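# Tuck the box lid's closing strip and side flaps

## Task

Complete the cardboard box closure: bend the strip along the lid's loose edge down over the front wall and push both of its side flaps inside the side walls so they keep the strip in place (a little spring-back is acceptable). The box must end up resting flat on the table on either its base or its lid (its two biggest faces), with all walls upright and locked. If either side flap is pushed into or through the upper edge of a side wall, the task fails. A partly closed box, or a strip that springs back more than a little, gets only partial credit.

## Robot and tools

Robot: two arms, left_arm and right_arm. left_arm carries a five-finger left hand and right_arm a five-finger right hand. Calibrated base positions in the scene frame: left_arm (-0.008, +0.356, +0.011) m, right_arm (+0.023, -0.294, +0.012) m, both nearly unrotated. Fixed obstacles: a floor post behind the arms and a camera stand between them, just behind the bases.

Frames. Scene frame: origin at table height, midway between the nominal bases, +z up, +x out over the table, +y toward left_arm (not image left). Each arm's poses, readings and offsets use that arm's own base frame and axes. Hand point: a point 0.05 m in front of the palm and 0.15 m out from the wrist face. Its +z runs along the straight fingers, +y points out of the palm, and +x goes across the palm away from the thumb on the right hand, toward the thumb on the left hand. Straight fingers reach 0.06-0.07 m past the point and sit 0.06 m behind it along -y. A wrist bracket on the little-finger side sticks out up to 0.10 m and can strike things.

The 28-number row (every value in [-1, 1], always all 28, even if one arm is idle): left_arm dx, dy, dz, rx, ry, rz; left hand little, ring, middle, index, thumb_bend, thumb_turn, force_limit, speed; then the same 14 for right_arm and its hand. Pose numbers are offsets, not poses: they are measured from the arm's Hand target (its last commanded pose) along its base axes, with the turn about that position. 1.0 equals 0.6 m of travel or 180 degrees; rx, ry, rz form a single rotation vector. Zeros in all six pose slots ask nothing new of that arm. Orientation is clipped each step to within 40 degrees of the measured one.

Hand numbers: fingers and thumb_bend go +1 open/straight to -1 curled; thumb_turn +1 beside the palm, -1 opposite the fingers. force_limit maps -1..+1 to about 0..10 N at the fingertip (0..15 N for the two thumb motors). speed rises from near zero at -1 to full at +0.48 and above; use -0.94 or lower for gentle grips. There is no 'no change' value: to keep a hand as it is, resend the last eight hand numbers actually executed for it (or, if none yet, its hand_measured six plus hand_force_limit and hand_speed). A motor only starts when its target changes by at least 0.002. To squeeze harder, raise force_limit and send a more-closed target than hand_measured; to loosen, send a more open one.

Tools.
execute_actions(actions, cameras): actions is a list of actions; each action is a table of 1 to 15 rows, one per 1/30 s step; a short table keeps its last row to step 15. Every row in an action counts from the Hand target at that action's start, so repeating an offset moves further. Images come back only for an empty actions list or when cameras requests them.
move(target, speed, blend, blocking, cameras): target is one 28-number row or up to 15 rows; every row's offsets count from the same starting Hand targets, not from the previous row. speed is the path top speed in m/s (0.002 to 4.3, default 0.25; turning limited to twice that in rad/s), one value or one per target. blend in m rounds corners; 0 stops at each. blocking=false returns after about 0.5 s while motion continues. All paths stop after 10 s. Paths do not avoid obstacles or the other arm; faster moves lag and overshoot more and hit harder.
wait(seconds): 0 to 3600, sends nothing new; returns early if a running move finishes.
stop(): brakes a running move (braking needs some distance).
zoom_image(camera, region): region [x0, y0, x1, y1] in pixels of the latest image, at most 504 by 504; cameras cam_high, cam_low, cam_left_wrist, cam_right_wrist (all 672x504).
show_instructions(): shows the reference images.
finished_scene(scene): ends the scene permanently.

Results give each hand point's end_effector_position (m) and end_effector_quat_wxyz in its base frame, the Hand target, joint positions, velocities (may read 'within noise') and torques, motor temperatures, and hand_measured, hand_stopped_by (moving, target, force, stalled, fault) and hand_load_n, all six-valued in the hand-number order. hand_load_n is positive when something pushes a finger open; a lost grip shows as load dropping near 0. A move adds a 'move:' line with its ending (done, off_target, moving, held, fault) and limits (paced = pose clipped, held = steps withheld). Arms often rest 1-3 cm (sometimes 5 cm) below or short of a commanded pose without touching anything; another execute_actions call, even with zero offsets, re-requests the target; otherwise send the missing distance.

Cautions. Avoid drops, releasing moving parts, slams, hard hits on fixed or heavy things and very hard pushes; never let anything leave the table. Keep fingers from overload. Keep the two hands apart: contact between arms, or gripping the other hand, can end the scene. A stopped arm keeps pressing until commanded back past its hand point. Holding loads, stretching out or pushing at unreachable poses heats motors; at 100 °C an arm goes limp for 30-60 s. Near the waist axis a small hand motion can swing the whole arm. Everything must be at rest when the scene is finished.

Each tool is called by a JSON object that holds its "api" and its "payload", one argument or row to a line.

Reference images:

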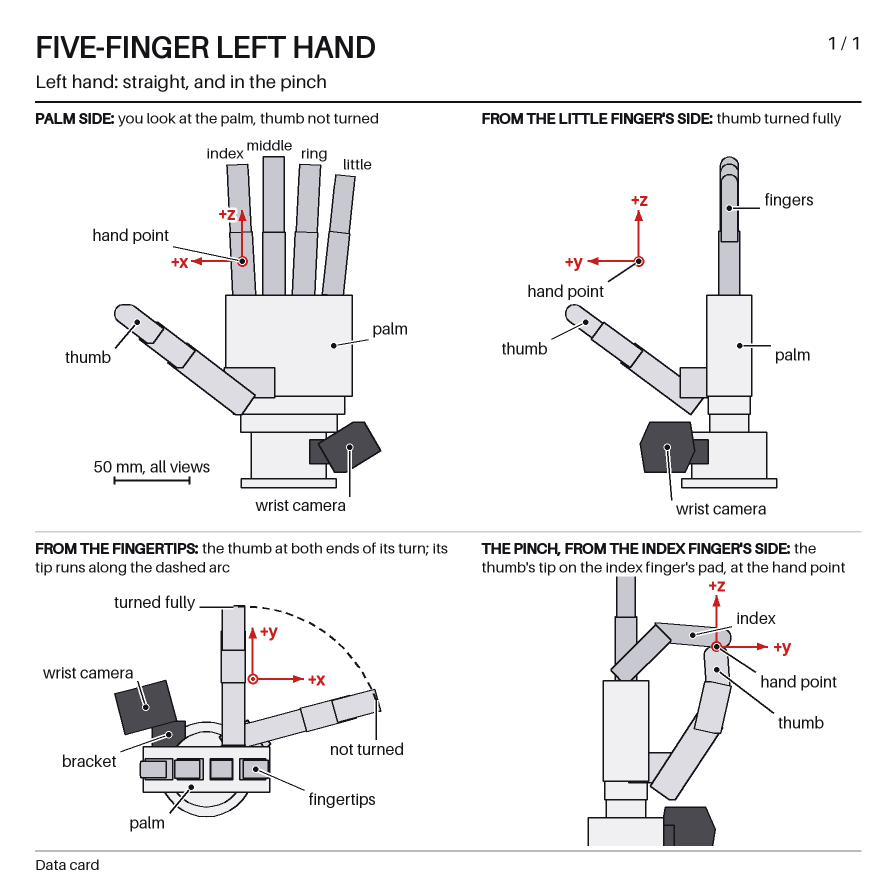

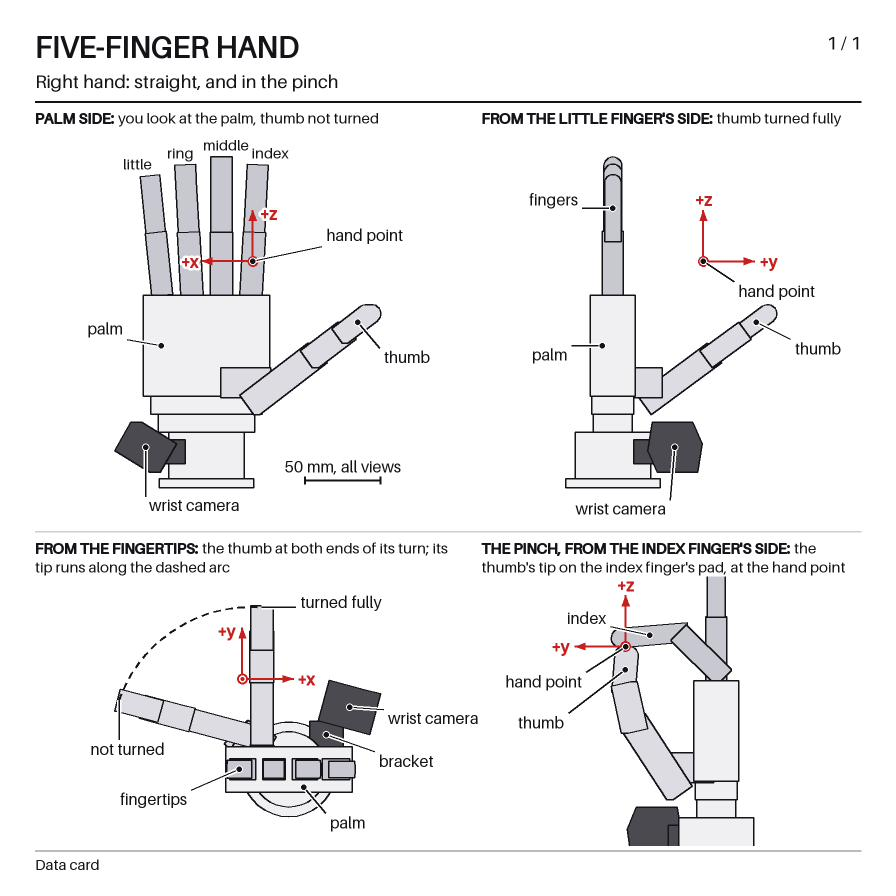

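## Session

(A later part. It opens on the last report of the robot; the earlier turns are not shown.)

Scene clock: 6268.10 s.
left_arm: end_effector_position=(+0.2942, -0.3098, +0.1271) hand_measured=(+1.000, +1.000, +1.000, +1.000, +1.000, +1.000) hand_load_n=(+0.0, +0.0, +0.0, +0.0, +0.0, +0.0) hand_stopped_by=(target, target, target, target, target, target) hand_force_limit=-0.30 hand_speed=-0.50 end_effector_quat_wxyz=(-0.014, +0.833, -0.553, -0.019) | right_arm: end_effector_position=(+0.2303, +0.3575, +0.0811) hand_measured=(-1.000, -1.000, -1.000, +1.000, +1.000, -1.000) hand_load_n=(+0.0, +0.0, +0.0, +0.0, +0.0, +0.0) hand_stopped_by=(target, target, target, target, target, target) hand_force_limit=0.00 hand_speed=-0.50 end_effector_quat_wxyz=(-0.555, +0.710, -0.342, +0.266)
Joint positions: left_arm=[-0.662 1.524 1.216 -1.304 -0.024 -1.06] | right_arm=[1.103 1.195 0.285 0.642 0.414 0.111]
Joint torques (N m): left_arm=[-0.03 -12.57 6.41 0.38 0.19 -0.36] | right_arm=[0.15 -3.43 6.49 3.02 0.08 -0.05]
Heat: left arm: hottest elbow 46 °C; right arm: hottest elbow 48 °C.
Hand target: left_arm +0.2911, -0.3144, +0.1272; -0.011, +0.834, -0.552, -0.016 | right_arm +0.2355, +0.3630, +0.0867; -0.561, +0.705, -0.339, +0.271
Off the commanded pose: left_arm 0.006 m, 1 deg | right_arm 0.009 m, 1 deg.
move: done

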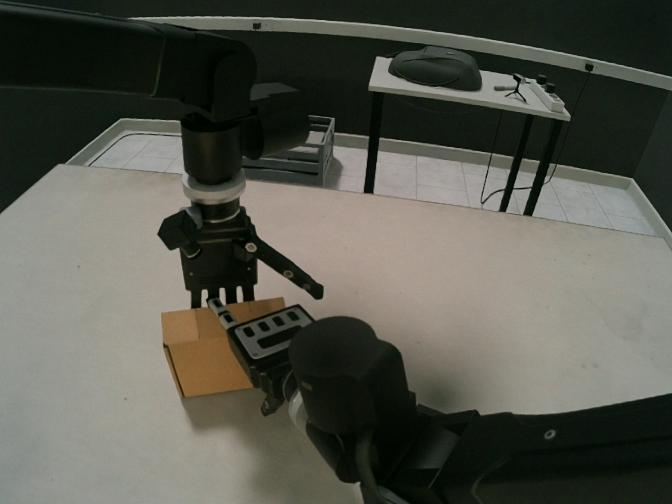

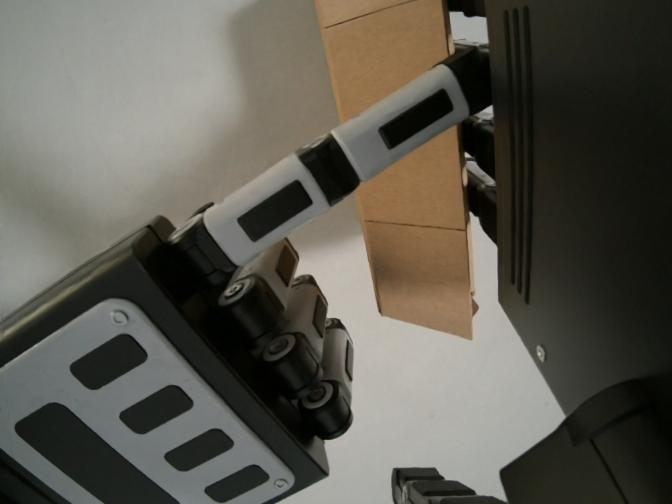

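{"api": "move", "payload": {
  "target": [
    [0,0,0,0,0,0,1,1,1,1,1,1,-0.3,-0.5, -0.009,-0.006,-0.013,0,0,0,-1,-1,-1,1,1,-1,0,-0.5]
  ],
  "speed": 0.02,
  "cameras": ["cam_low","cam_right_wrist"]
}}

{"api": "zoom_image", "payload": {
  "camera": "cam_low",
  "region": [140, 270, 310, 400]
}}

{"api": "zoom_image", "payload": {
  "camera": "cam_right_wrist",
  "region": [400, 240, 500, 360]
}}

Scene clock: 6279.13 s.
left_arm: end_effector_position=(+0.2945, -0.3094, +0.1270) hand_measured=(+1.000, +1.000, +1.000, +1.000, +1.000, +1.000) hand_load_n=(+0.0, +0.0, +0.0, +0.0, +0.0, +0.0) hand_stopped_by=(target, target, target, target, target, target) hand_force_limit=-0.30 hand_speed=-0.50 end_effector_quat_wxyz=(-0.015, +0.833, -0.554, -0.019) | right_arm: end_effector_position=(+0.2309, +0.3578, +0.0799) hand_measured=(-1.000, -1.000, -1.000, +1.000, +1.000, -1.000) hand_load_n=(+0.0, +0.0, +0.0, +0.0, +0.0, +0.0) hand_stopped_by=(target, target, target, target, target, target) hand_force_limit=0.00 hand_speed=-0.50 end_effector_quat_wxyz=(-0.559, +0.705, -0.343, +0.269)
Joint positions: left_arm=[-0.662 1.524 1.216 -1.304 -0.026 -1.06] | right_arm=[1.107 1.213 0.278 0.68 0.423 0.111]
Joint torques (N m): left_arm=[0.03 -12.57 6.42 0.38 0.3 -0.36] | right_arm=[0.79 -3.6 5.29 3.02 0.19 -0.02]
Heat: left arm: hottest elbow 46 °C; right arm: hottest elbow 48 °C.
Hand target: left_arm +0.2910, -0.3145, +0.1272; -0.011, +0.834, -0.552, -0.016 | right_arm +0.2301, +0.3593, +0.0789; -0.561, +0.705, -0.339, +0.271
Off the commanded pose: left_arm 0.006 m, 1 deg | right_arm 0.002 m, 1 deg.
move: done

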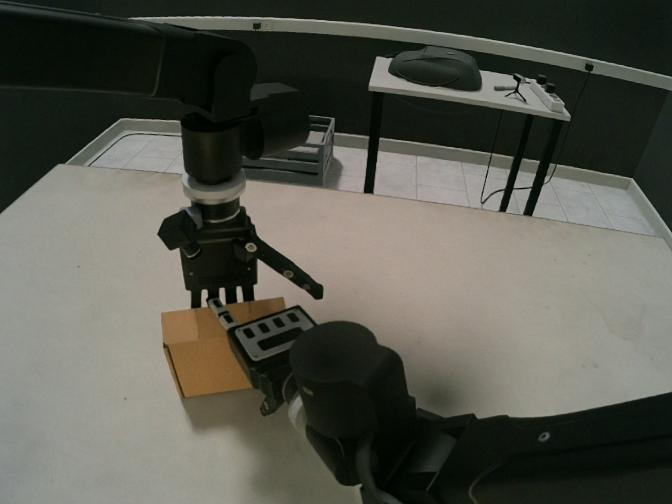

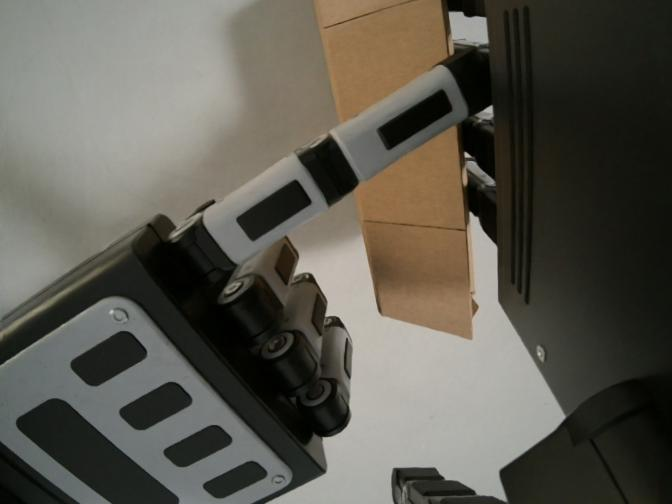

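Scaled by 2.965 from the camera's image (finer frame: 960x720).

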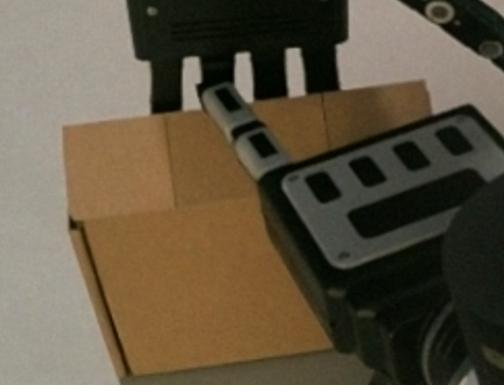

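Scaled by 4.200 from the camera's image (finer frame: 960x720).

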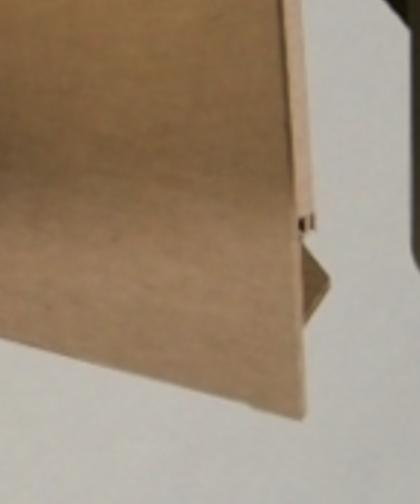

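{"api": "move", "payload": {
  "target": [
    [0,0,0,0,0,0,1,1,1,1,1,1,-0.3,-0.5, -0.006,-0.004,-0.013,0,0,0,-1,-1,-1,1,1,-1,0,-0.5]
  ],
  "speed": 0.02,
  "cameras": ["cam_low","cam_right_wrist"]
}}

{"api": "zoom_image", "payload": {
  "camera": "cam_low",
  "region": [140, 270, 310, 400]
}}

{"api": "zoom_image", "payload": {
  "camera": "cam_right_wrist",
  "region": [400, 240, 500, 360]
}}

Scene clock: 6295.33 s.
left_arm: end_effector_position=(+0.2940, -0.3101, +0.1272) hand_measured=(+1.000, +1.000, +1.000, +1.000, +1.000, +1.000) hand_load_n=(+0.0, +0.0, +0.0, +0.0, +0.0, +0.0) hand_stopped_by=(target, target, target, target, target, target) hand_force_limit=-0.30 hand_speed=-0.50 end_effector_quat_wxyz=(-0.013, +0.833, -0.553, -0.019) | right_arm: end_effector_position=(+0.2284, +0.3562, +0.0731) hand_measured=(-1.000, -1.000, -1.000, +1.000, +1.000, -1.000) hand_load_n=(+0.0, -0.5, +0.0, +0.0, +0.0, +0.0) hand_stopped_by=(target, target, target, target, target, target) hand_force_limit=0.00 hand_speed=-0.50 end_effector_quat_wxyz=(-0.560, +0.704, -0.342, +0.270)
Joint positions: left_arm=[-0.662 1.524 1.216 -1.304 -0.022 -1.06] | right_arm=[1.114 1.239 0.264 0.723 0.432 0.111]
Joint torques (N m): left_arm=[-0.03 -12.57 6.41 0.38 0.11 -0.36] | right_arm=[0.91 -3.72 4.83 2.96 0.16 0]
Heat: left arm: hottest elbow 46 °C; right arm: hottest elbow 47 °C.
Hand target: left_arm +0.2911, -0.3145, +0.1272; -0.011, +0.834, -0.552, -0.016 | right_arm +0.2265, +0.3570, +0.0711; -0.561, +0.705, -0.339, +0.271
Off the commanded pose: left_arm 0.005 m, 0 deg | right_arm 0.003 m, 0 deg.
move: done

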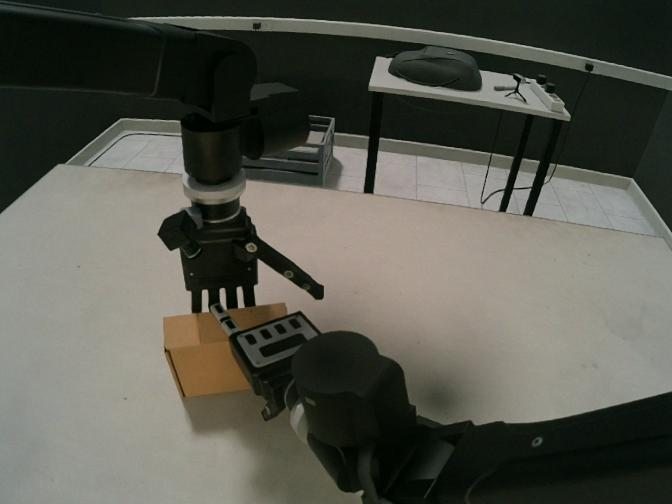

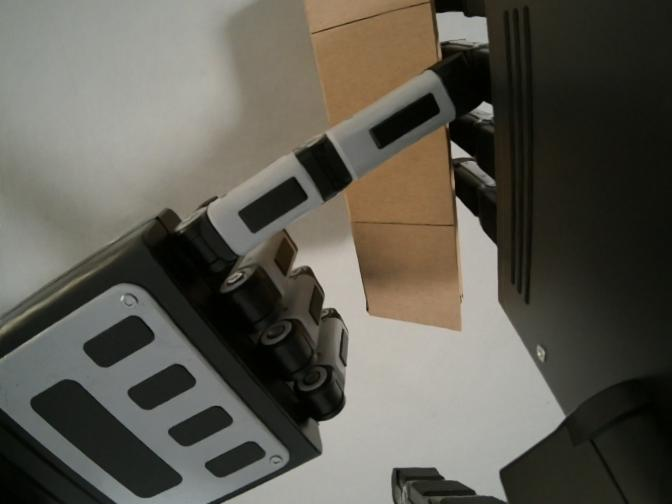

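Scaled by 2.965 from the camera's image (finer frame: 960x720).

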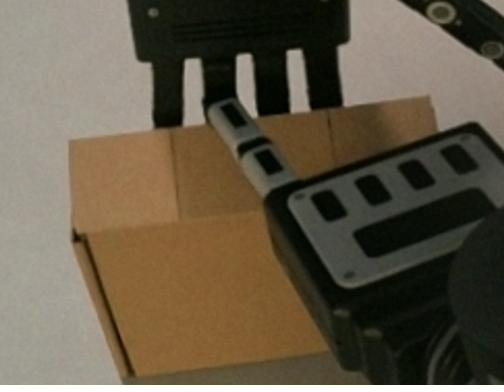

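Scaled by 4.200 from the camera's image (finer frame: 960x720).

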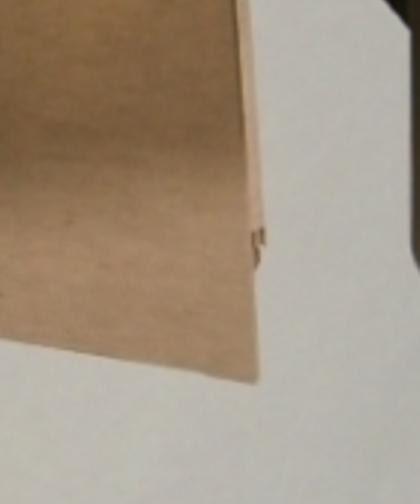

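{"api": "move", "payload": {
  "target": [
    [0,0,0,0,0,0,1,1,1,1,1,1,-0.3,-0.5, 0.005,0.002,-0.012,0,0,0,-1,-1,-1,1,1,-1,0,-0.5]
  ],
  "speed": 0.02,
  "cameras": ["cam_low","cam_right_wrist"]
}}

{"api": "zoom_image", "payload": {
  "camera": "cam_low",
  "region": [140, 270, 310, 400]
}}

{"api": "zoom_image", "payload": {
  "camera": "cam_right_wrist",
  "region": [400, 240, 500, 360]
}}

Scene clock: 6304.50 s.
left_arm: end_effector_position=(+0.2944, -0.3096, +0.1270) hand_measured=(+1.000, +1.000, +1.000, +1.000, +1.000, +1.000) hand_load_n=(+0.0, +0.0, +0.0, +0.0, +0.0, +0.0) hand_stopped_by=(target, target, target, target, target, target) hand_force_limit=-0.30 hand_speed=-0.50 end_effector_quat_wxyz=(-0.014, +0.833, -0.553, -0.019) | right_arm: end_effector_position=(+0.2300, +0.3594, +0.0703) hand_measured=(-1.000, -1.000, -1.000, +1.000, +1.000, -1.000) hand_load_n=(+0.0, +0.0, +0.0, +0.0, +0.0, +0.0) hand_stopped_by=(target, target, target, target, target, target) hand_force_limit=0.00 hand_speed=-0.50 end_effector_quat_wxyz=(-0.566, +0.700, -0.342, +0.270)
Joint positions: left_arm=[-0.662 1.524 1.216 -1.304 -0.025 -1.06] | right_arm=[1.114 1.277 0.262 0.777 0.432 0.111]
Joint torques (N m): left_arm=[-0.03 -12.57 6.41 0.36 0.24 -0.36] | right_arm=[0.21 -3.43 4.64 2.67 -0.16 -0.02]
Heat: left arm: hottest elbow 45 °C; right arm: hottest elbow 47 °C.
Hand target: left_arm +0.2911, -0.3144, +0.1272; -0.011, +0.834, -0.552, -0.016 | right_arm +0.2295, +0.3582, +0.0640; -0.561, +0.705, -0.339, +0.271
Off the commanded pose: left_arm 0.006 m, 1 deg | right_arm 0.007 m, 1 deg.
move: done

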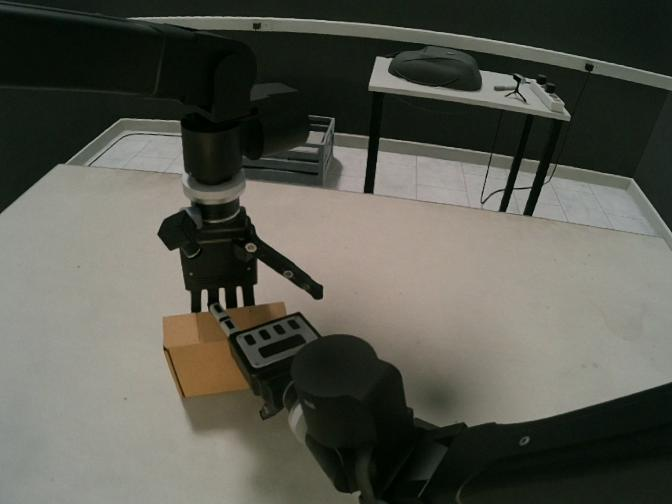

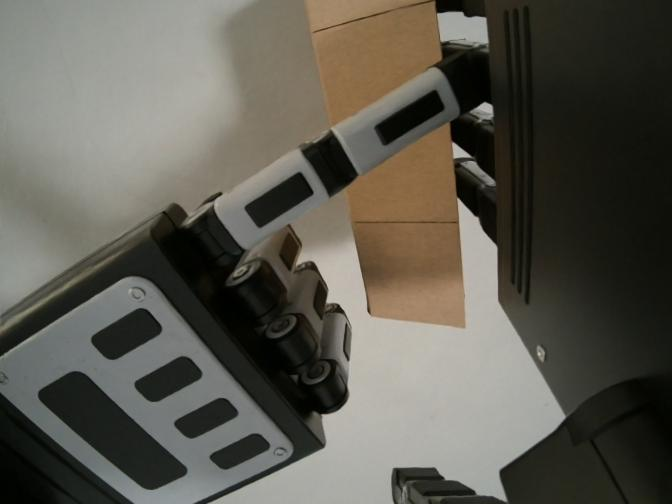

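Scaled by 2.965 from the camera's image (finer frame: 960x720).

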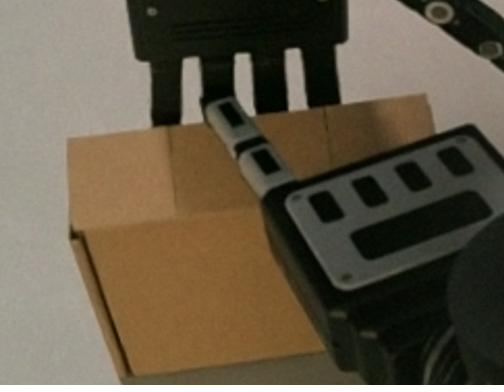

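Scaled by 4.200 from the camera's image (finer frame: 960x720).

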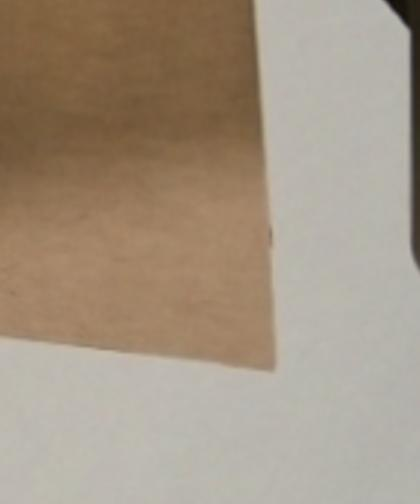

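{"api": "execute_actions", "payload": {
  "actions": [],
  "cameras": ["cam_high","cam_left_wrist","cam_low"]
}}

{"api": "zoom_image", "payload": {
  "camera": "cam_high",
  "region": [360, 180, 440, 240]
}}

{"api": "zoom_image", "payload": {
  "camera": "cam_low",
  "region": [230, 280, 310, 350]
}}

{"api": "zoom_image", "payload": {
  "camera": "cam_low",
  "region": [145, 290, 205, 350]
}}

Scene clock: 6312.50 s.
left_arm: end_effector_position=(+0.2944, -0.3096, +0.1270) hand_measured=(+1.000, +1.000, +1.000, +1.000, +1.000, +1.000) hand_load_n=(+0.0, +0.0, +0.0, +0.0, +0.0, +0.0) hand_stopped_by=(target, target, target, target, target, target) hand_force_limit=-0.30 hand_speed=-0.50 end_effector_quat_wxyz=(-0.014, +0.833, -0.553, -0.019) | right_arm: end_effector_position=(+0.2300, +0.3594, +0.0703) hand_measured=(-1.000, -1.000, -1.000, +1.000, +1.000, -1.000) hand_load_n=(+0.0, +0.0, +0.0, +0.0, +0.0, +0.0) hand_stopped_by=(target, target, target, target, target, target) hand_force_limit=0.00 hand_speed=-0.50 end_effector_quat_wxyz=(-0.566, +0.700, -0.342, +0.270)
Joint positions: left_arm=[-0.662 1.524 1.216 -1.304 -0.025 -1.06] | right_arm=[1.114 1.277 0.262 0.777 0.432 0.111]
Joint velocities: within noise
Joint torques (N m): left_arm=[-0.03 -12.57 6.42 0.36 0.24 -0.36] | right_arm=[0.26 -3.37 4.64 2.69 -0.16 -0.02]
Motor temperatures (°C): left_arm=[30 38 45 29 32 33] | right_arm=[32 33 46 33 31 32]
Heat: left arm: hottest elbow 45 °C; right arm: hottest elbow 46 °C.
Hand target: left_arm +0.2911, -0.3144, +0.1272; -0.011, +0.834, -0.552, -0.016 | right_arm +0.2295, +0.3582, +0.0640; -0.561, +0.705, -0.339, +0.271
Off the commanded pose: left_arm 0.006 m, 1 deg | right_arm 0.007 m, 1 deg.
Images, in order (width x height): cam_high 672x504, cam_low 672x504, cam_left_wrist 672x504.

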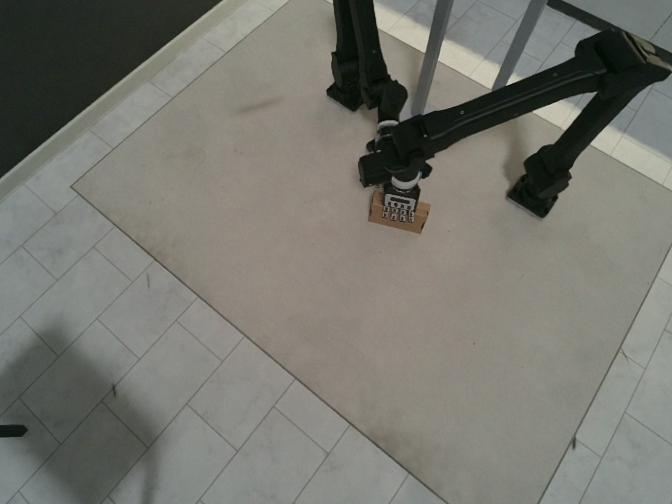

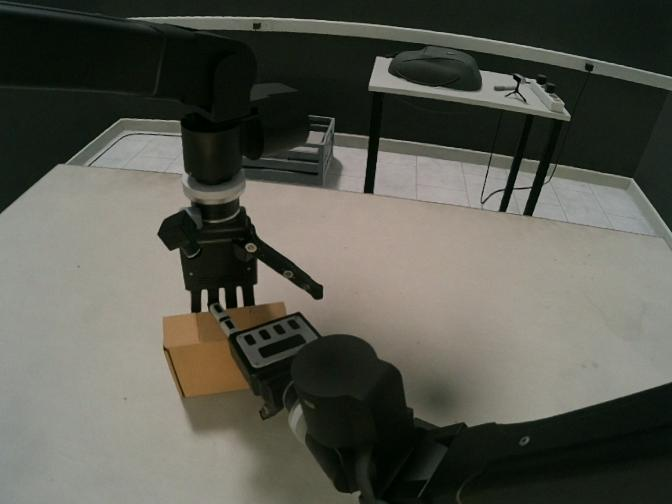

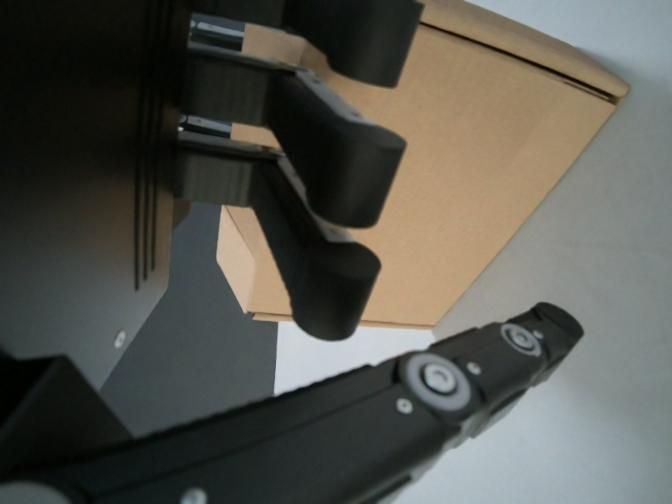

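Scaled by 6.300 from the camera's image (finer frame: 960x720).

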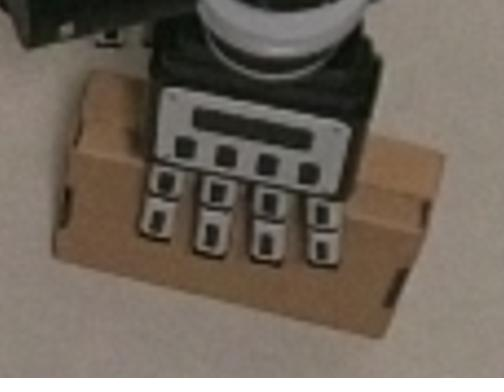

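Scaled by 6.300 from the camera's image (finer frame: 960x720).

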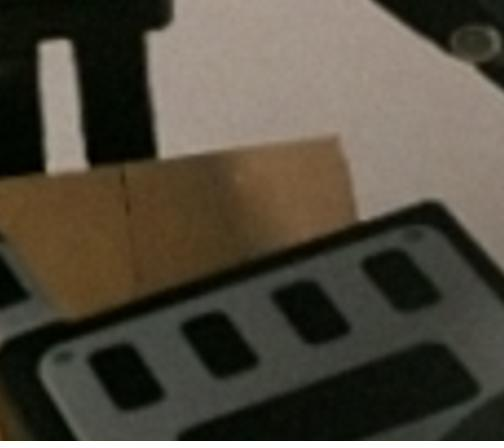

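Scaled by 8.400 from the camera's image (finer frame: 960x720).

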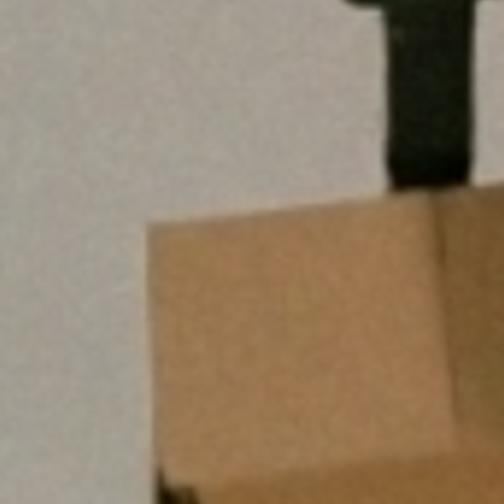

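{"api": "execute_actions", "payload": {
  "actions": []
}}

Scene clock: 6329.87 s.
left_arm: end_effector_position=(+0.2944, -0.3096, +0.1270) hand_measured=(+1.000, +1.000, +1.000, +1.000, +1.000, +1.000) hand_load_n=(+0.0, +0.0, +0.0, +0.0, +0.0, +0.0) hand_stopped_by=(target, target, target, target, target, target) hand_force_limit=-0.30 hand_speed=-0.50 end_effector_quat_wxyz=(-0.014, +0.833, -0.553, -0.019) | right_arm: end_effector_position=(+0.2300, +0.3594, +0.0703) hand_measured=(-1.000, -1.000, -1.000, +1.000, +1.000, -1.000) hand_load_n=(+0.5, +0.0, +0.0, +0.0, +0.0, +0.0) hand_stopped_by=(target, target, target, target, target, target) hand_force_limit=0.00 hand_speed=-0.50 end_effector_quat_wxyz=(-0.566, +0.700, -0.342, +0.270)
Joint positions: left_arm=[-0.662 1.524 1.216 -1.304 -0.025 -1.06] | right_arm=[1.114 1.277 0.262 0.777 0.432 0.111]
Joint velocities: within noise
Joint torques (N m): left_arm=[-0.03 -12.57 6.41 0.38 0.24 -0.36] | right_arm=[0.26 -3.37 4.64 2.69 -0.16 -0.02]
Motor temperatures (°C): left_arm=[30 38 45 29 32 33] | right_arm=[32 33 46 33 31 32]
Heat: left arm: hottest elbow 45 °C; right arm: hottest elbow 46 °C.
Hand target: left_arm +0.2911, -0.3144, +0.1272; -0.011, +0.834, -0.552, -0.016 | right_arm +0.2295, +0.3582, +0.0640; -0.561, +0.705, -0.339, +0.271
Off the commanded pose: left_arm 0.006 m, 1 deg | right_arm 0.007 m, 1 deg.

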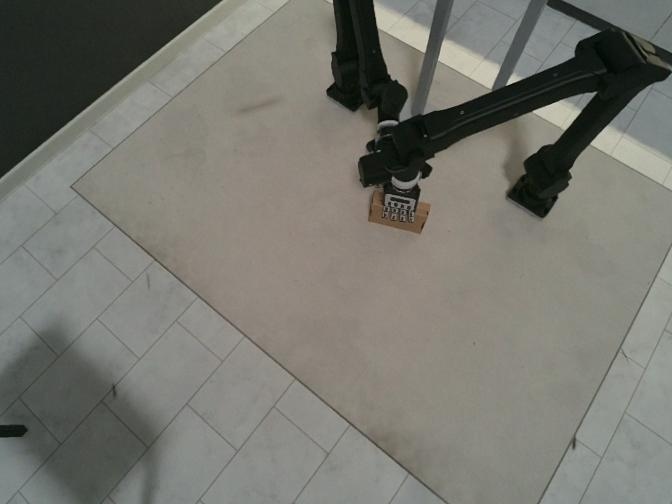

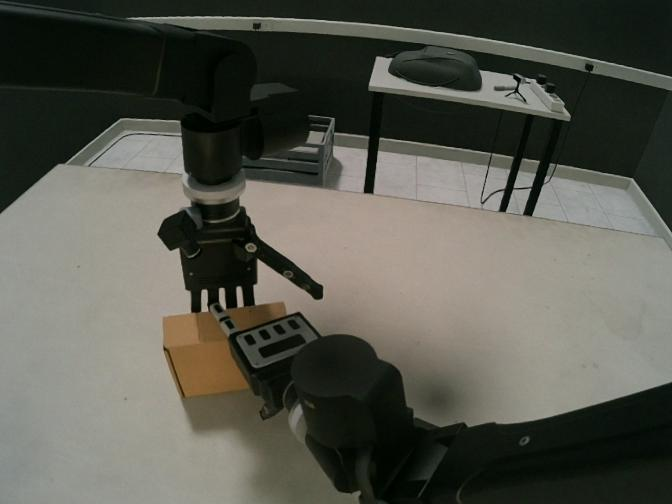

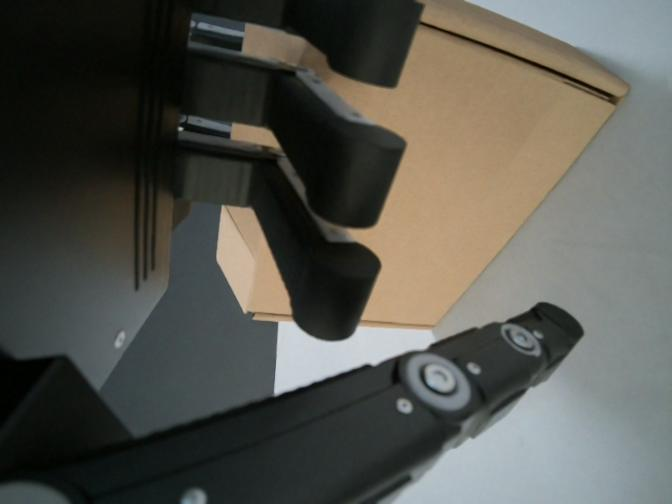

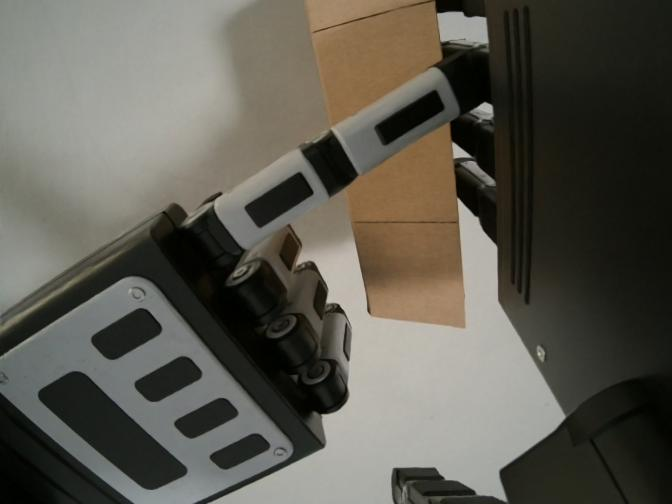

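{"api": "zoom_image", "payload": {
  "camera": "cam_right_wrist",
  "region": [300, 0, 500, 180]
}}

{"api": "zoom_image", "payload": {
  "camera": "cam_right_wrist",
  "region": [330, 180, 500, 350]
}}

{"api": "zoom_image", "payload": {
  "camera": "cam_low",
  "region": [140, 270, 310, 400]
}}

Scaled by 2.520 from the camera's image (finer frame: 960x720).

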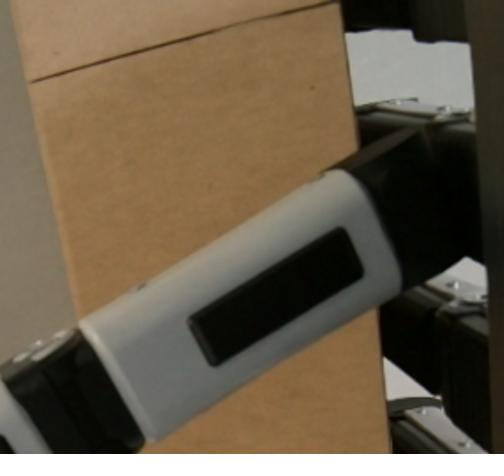

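Scaled by 2.965 from the camera's image (finer frame: 960x720).

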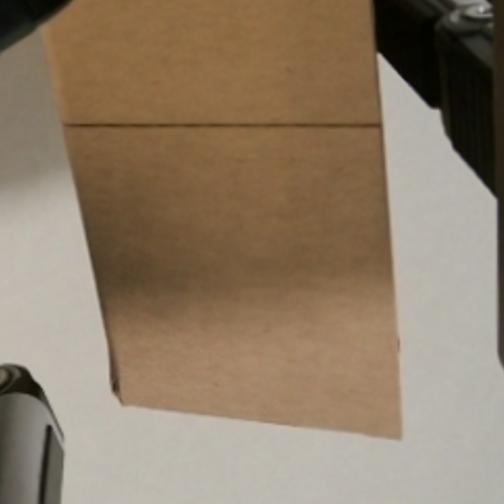

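Scaled by 2.965 from the camera's image (finer frame: 960x720).

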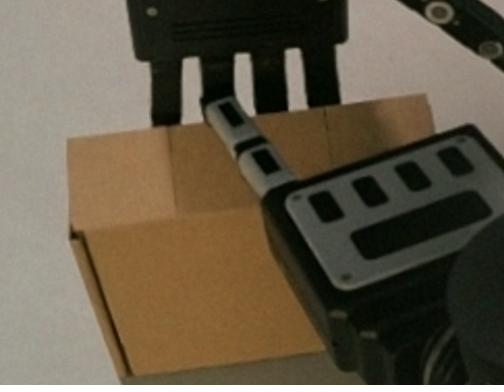

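{"api": "move", "payload": {
  "target": [0,0,0,0,0,0,1,1,1,1,1,1,-0.3,-0.5,0.0015,0,-0.011,0,0,0,-1,-1,-1,1,1,-1,0,-0.5],
  "speed": 0.02
}}

Scene clock: 6344.50 s.
left_arm: end_effector_position=(+0.2934, -0.3079, +0.1252) hand_measured=(+1.000, +1.000, +1.000, +1.000, +1.000, +1.000) hand_load_n=(+0.0, +0.0, +0.0, +0.0, +0.0, +0.0) hand_stopped_by=(target, target, target, target, target, target) hand_force_limit=-0.30 hand_speed=-0.50 end_effector_quat_wxyz=(-0.016, +0.832, -0.554, -0.021) | right_arm: end_effector_position=(+0.2303, +0.3612, +0.0671) hand_measured=(-1.000, -1.000, -1.000, +1.000, +1.000, -1.000) hand_load_n=(+0.0, +0.0, +0.0, +0.0, +0.0, +0.0) hand_stopped_by=(target, target, target, target, target, target) hand_force_limit=0.00 hand_speed=-0.50 end_effector_quat_wxyz=(-0.570, +0.697, -0.342, +0.269)
Joint positions: left_arm=[-0.662 1.524 1.212 -1.304 -0.029 -1.06] | right_arm=[1.114 1.309 0.258 0.824 0.43 0.111]
Joint torques (N m): left_arm=[-0.03 -12.57 6.71 0.36 0.41 -0.36] | right_arm=[0.03 -3.19 4.41 2.43 -0.19 -0.03]
Heat: left arm: hottest elbow 45 °C; right arm: hottest elbow 45 °C.
Hand target: left_arm +0.2911, -0.3145, +0.1272; -0.011, +0.834, -0.552, -0.016 | right_arm +0.2304, +0.3583, +0.0574; -0.561, +0.705, -0.339, +0.271
Off the commanded pose: left_arm 0.007 m, 1 deg | right_arm 0.010 m, 1 deg.
move: done

{"api": "move", "payload": {
  "target": [0,0,0,0,0,0,1,1,1,1,1,1,-0.3,-0.5,0.0015,-0.003,-0.008,0,0,0,-1,-1,-1,1,1,-1,0,-0.5],
  "speed": 0.02,
  "cameras": ["all"]
}}

{"api": "zoom_image", "payload": {
  "camera": "cam_low",
  "region": [140, 270, 310, 400]
}}

{"api": "zoom_image", "payload": {
  "camera": "cam_right_wrist",
  "region": [330, 180, 500, 350]
}}

Scene clock: 6351.90 s.
left_arm: end_effector_position=(+0.2935, -0.3079, +0.1252) hand_measured=(+1.000, +1.000, +1.000, +1.000, +1.000, +1.000) hand_load_n=(+0.0, +0.5, +0.0, -0.5, +0.0, +0.0) hand_stopped_by=(target, target, target, target, target, target) hand_force_limit=-0.30 hand_speed=-0.50 end_effector_quat_wxyz=(-0.016, +0.832, -0.554, -0.021) | right_arm: end_effector_position=(+0.2304, +0.3617, +0.0658) hand_measured=(-1.000, -1.000, -1.000, +1.000, +1.000, -1.000) hand_load_n=(+0.0, +0.0, +0.0, +0.5, +0.0, +0.0) hand_stopped_by=(target, target, target, target, target, target) hand_force_limit=0.00 hand_speed=-0.50 end_effector_quat_wxyz=(-0.575, +0.694, -0.341, +0.268)
Joint positions: left_arm=[-0.662 1.524 1.212 -1.304 -0.029 -1.06] | right_arm=[1.113 1.328 0.252 0.859 0.426 0.111]
Joint torques (N m): left_arm=[0.03 -12.51 6.71 0.35 0.43 -0.36] | right_arm=[-0.32 -3.08 4.11 2.24 -0.27 -0.04]
Heat: left arm: hottest elbow 46 °C; right arm: hottest elbow 45 °C.
Hand target: left_arm +0.2911, -0.3145, +0.1273; -0.011, +0.834, -0.552, -0.016 | right_arm +0.2313, +0.3563, +0.0525; -0.561, +0.705, -0.339, +0.271
Off the commanded pose: left_arm 0.007 m, 1 deg | right_arm 0.014 m, 2 deg.
move: off_target (right_arm)

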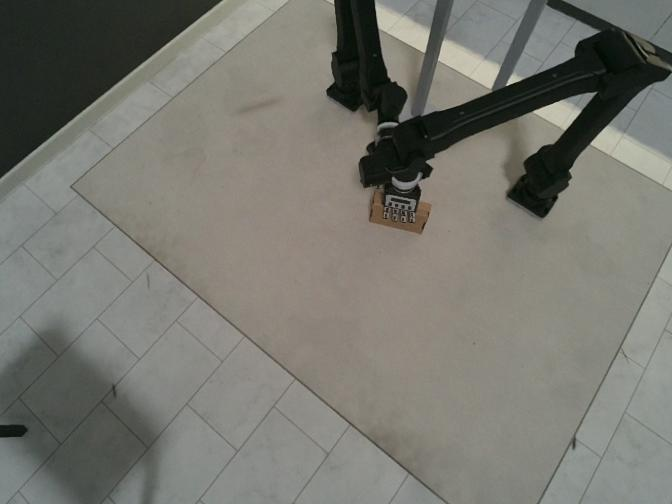

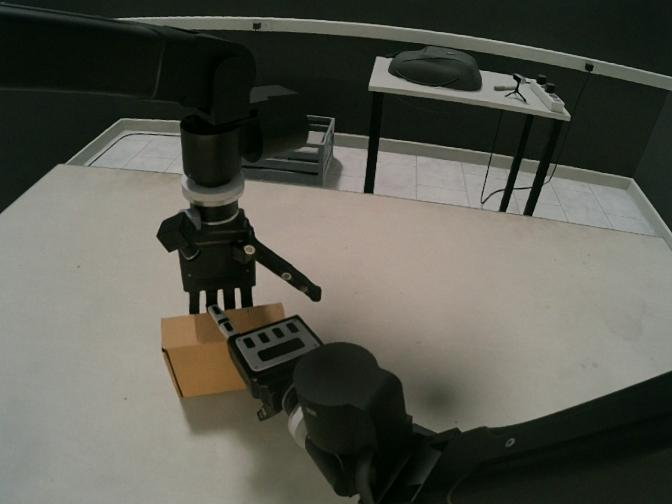

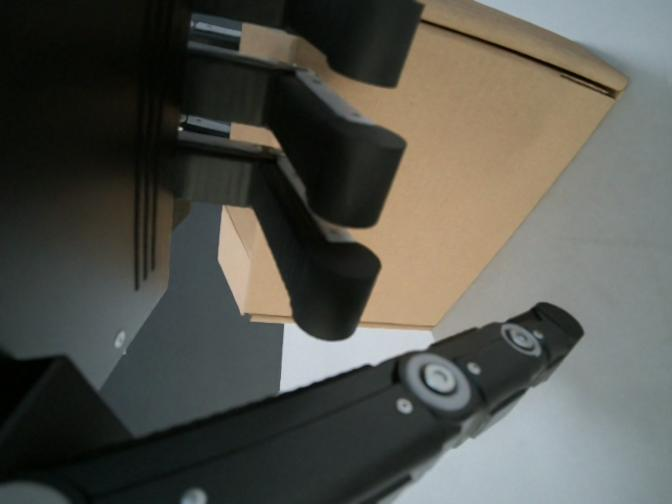

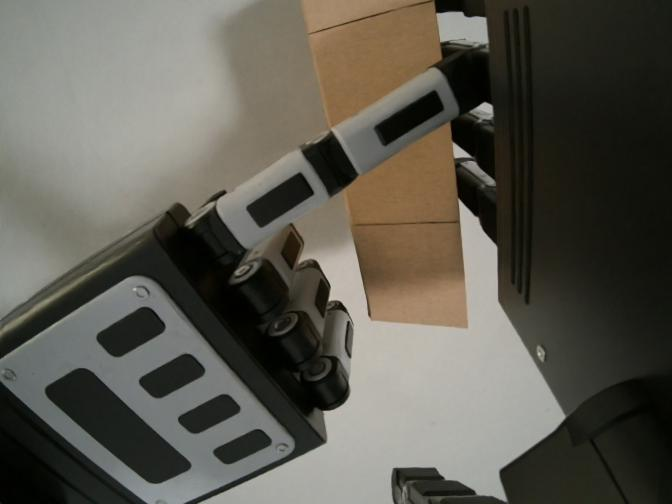

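Scaled by 2.965 from the camera's image (finer frame: 960x720).

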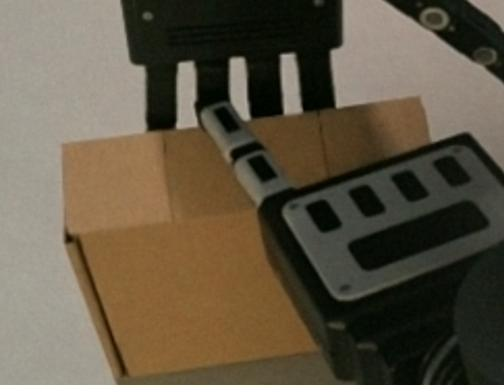

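Scaled by 2.965 from the camera's image (finer frame: 960x720).

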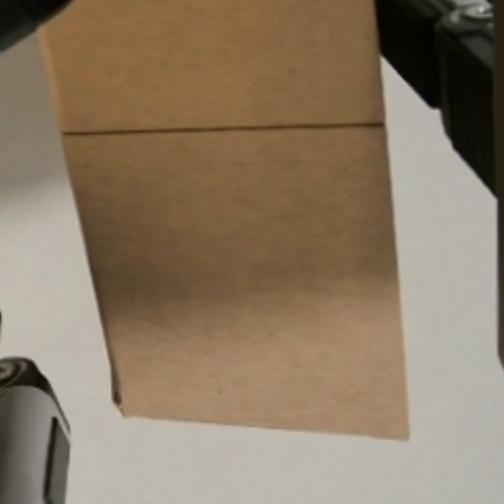

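{"api": "zoom_image", "payload": {
  "camera": "cam_right_wrist",
  "region": [400, 0, 520, 120]
}}

{"api": "zoom_image", "payload": {
  "camera": "cam_low",
  "region": [180, 270, 260, 350]
}}

Scaled by 4.200 from the camera's image (finer frame: 960x720).

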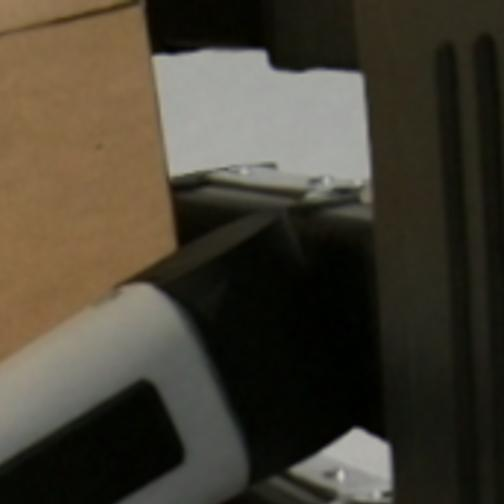

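Scaled by 6.300 from the camera's image (finer frame: 960x720).

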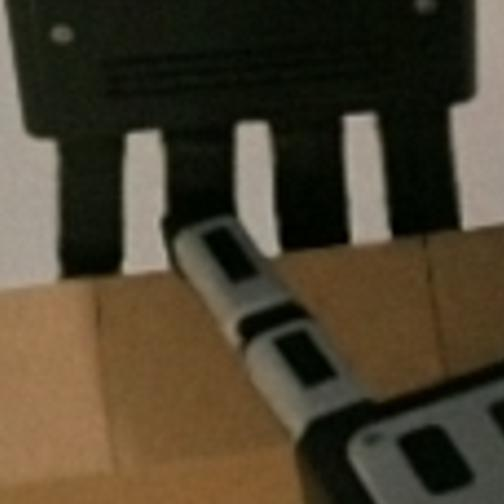

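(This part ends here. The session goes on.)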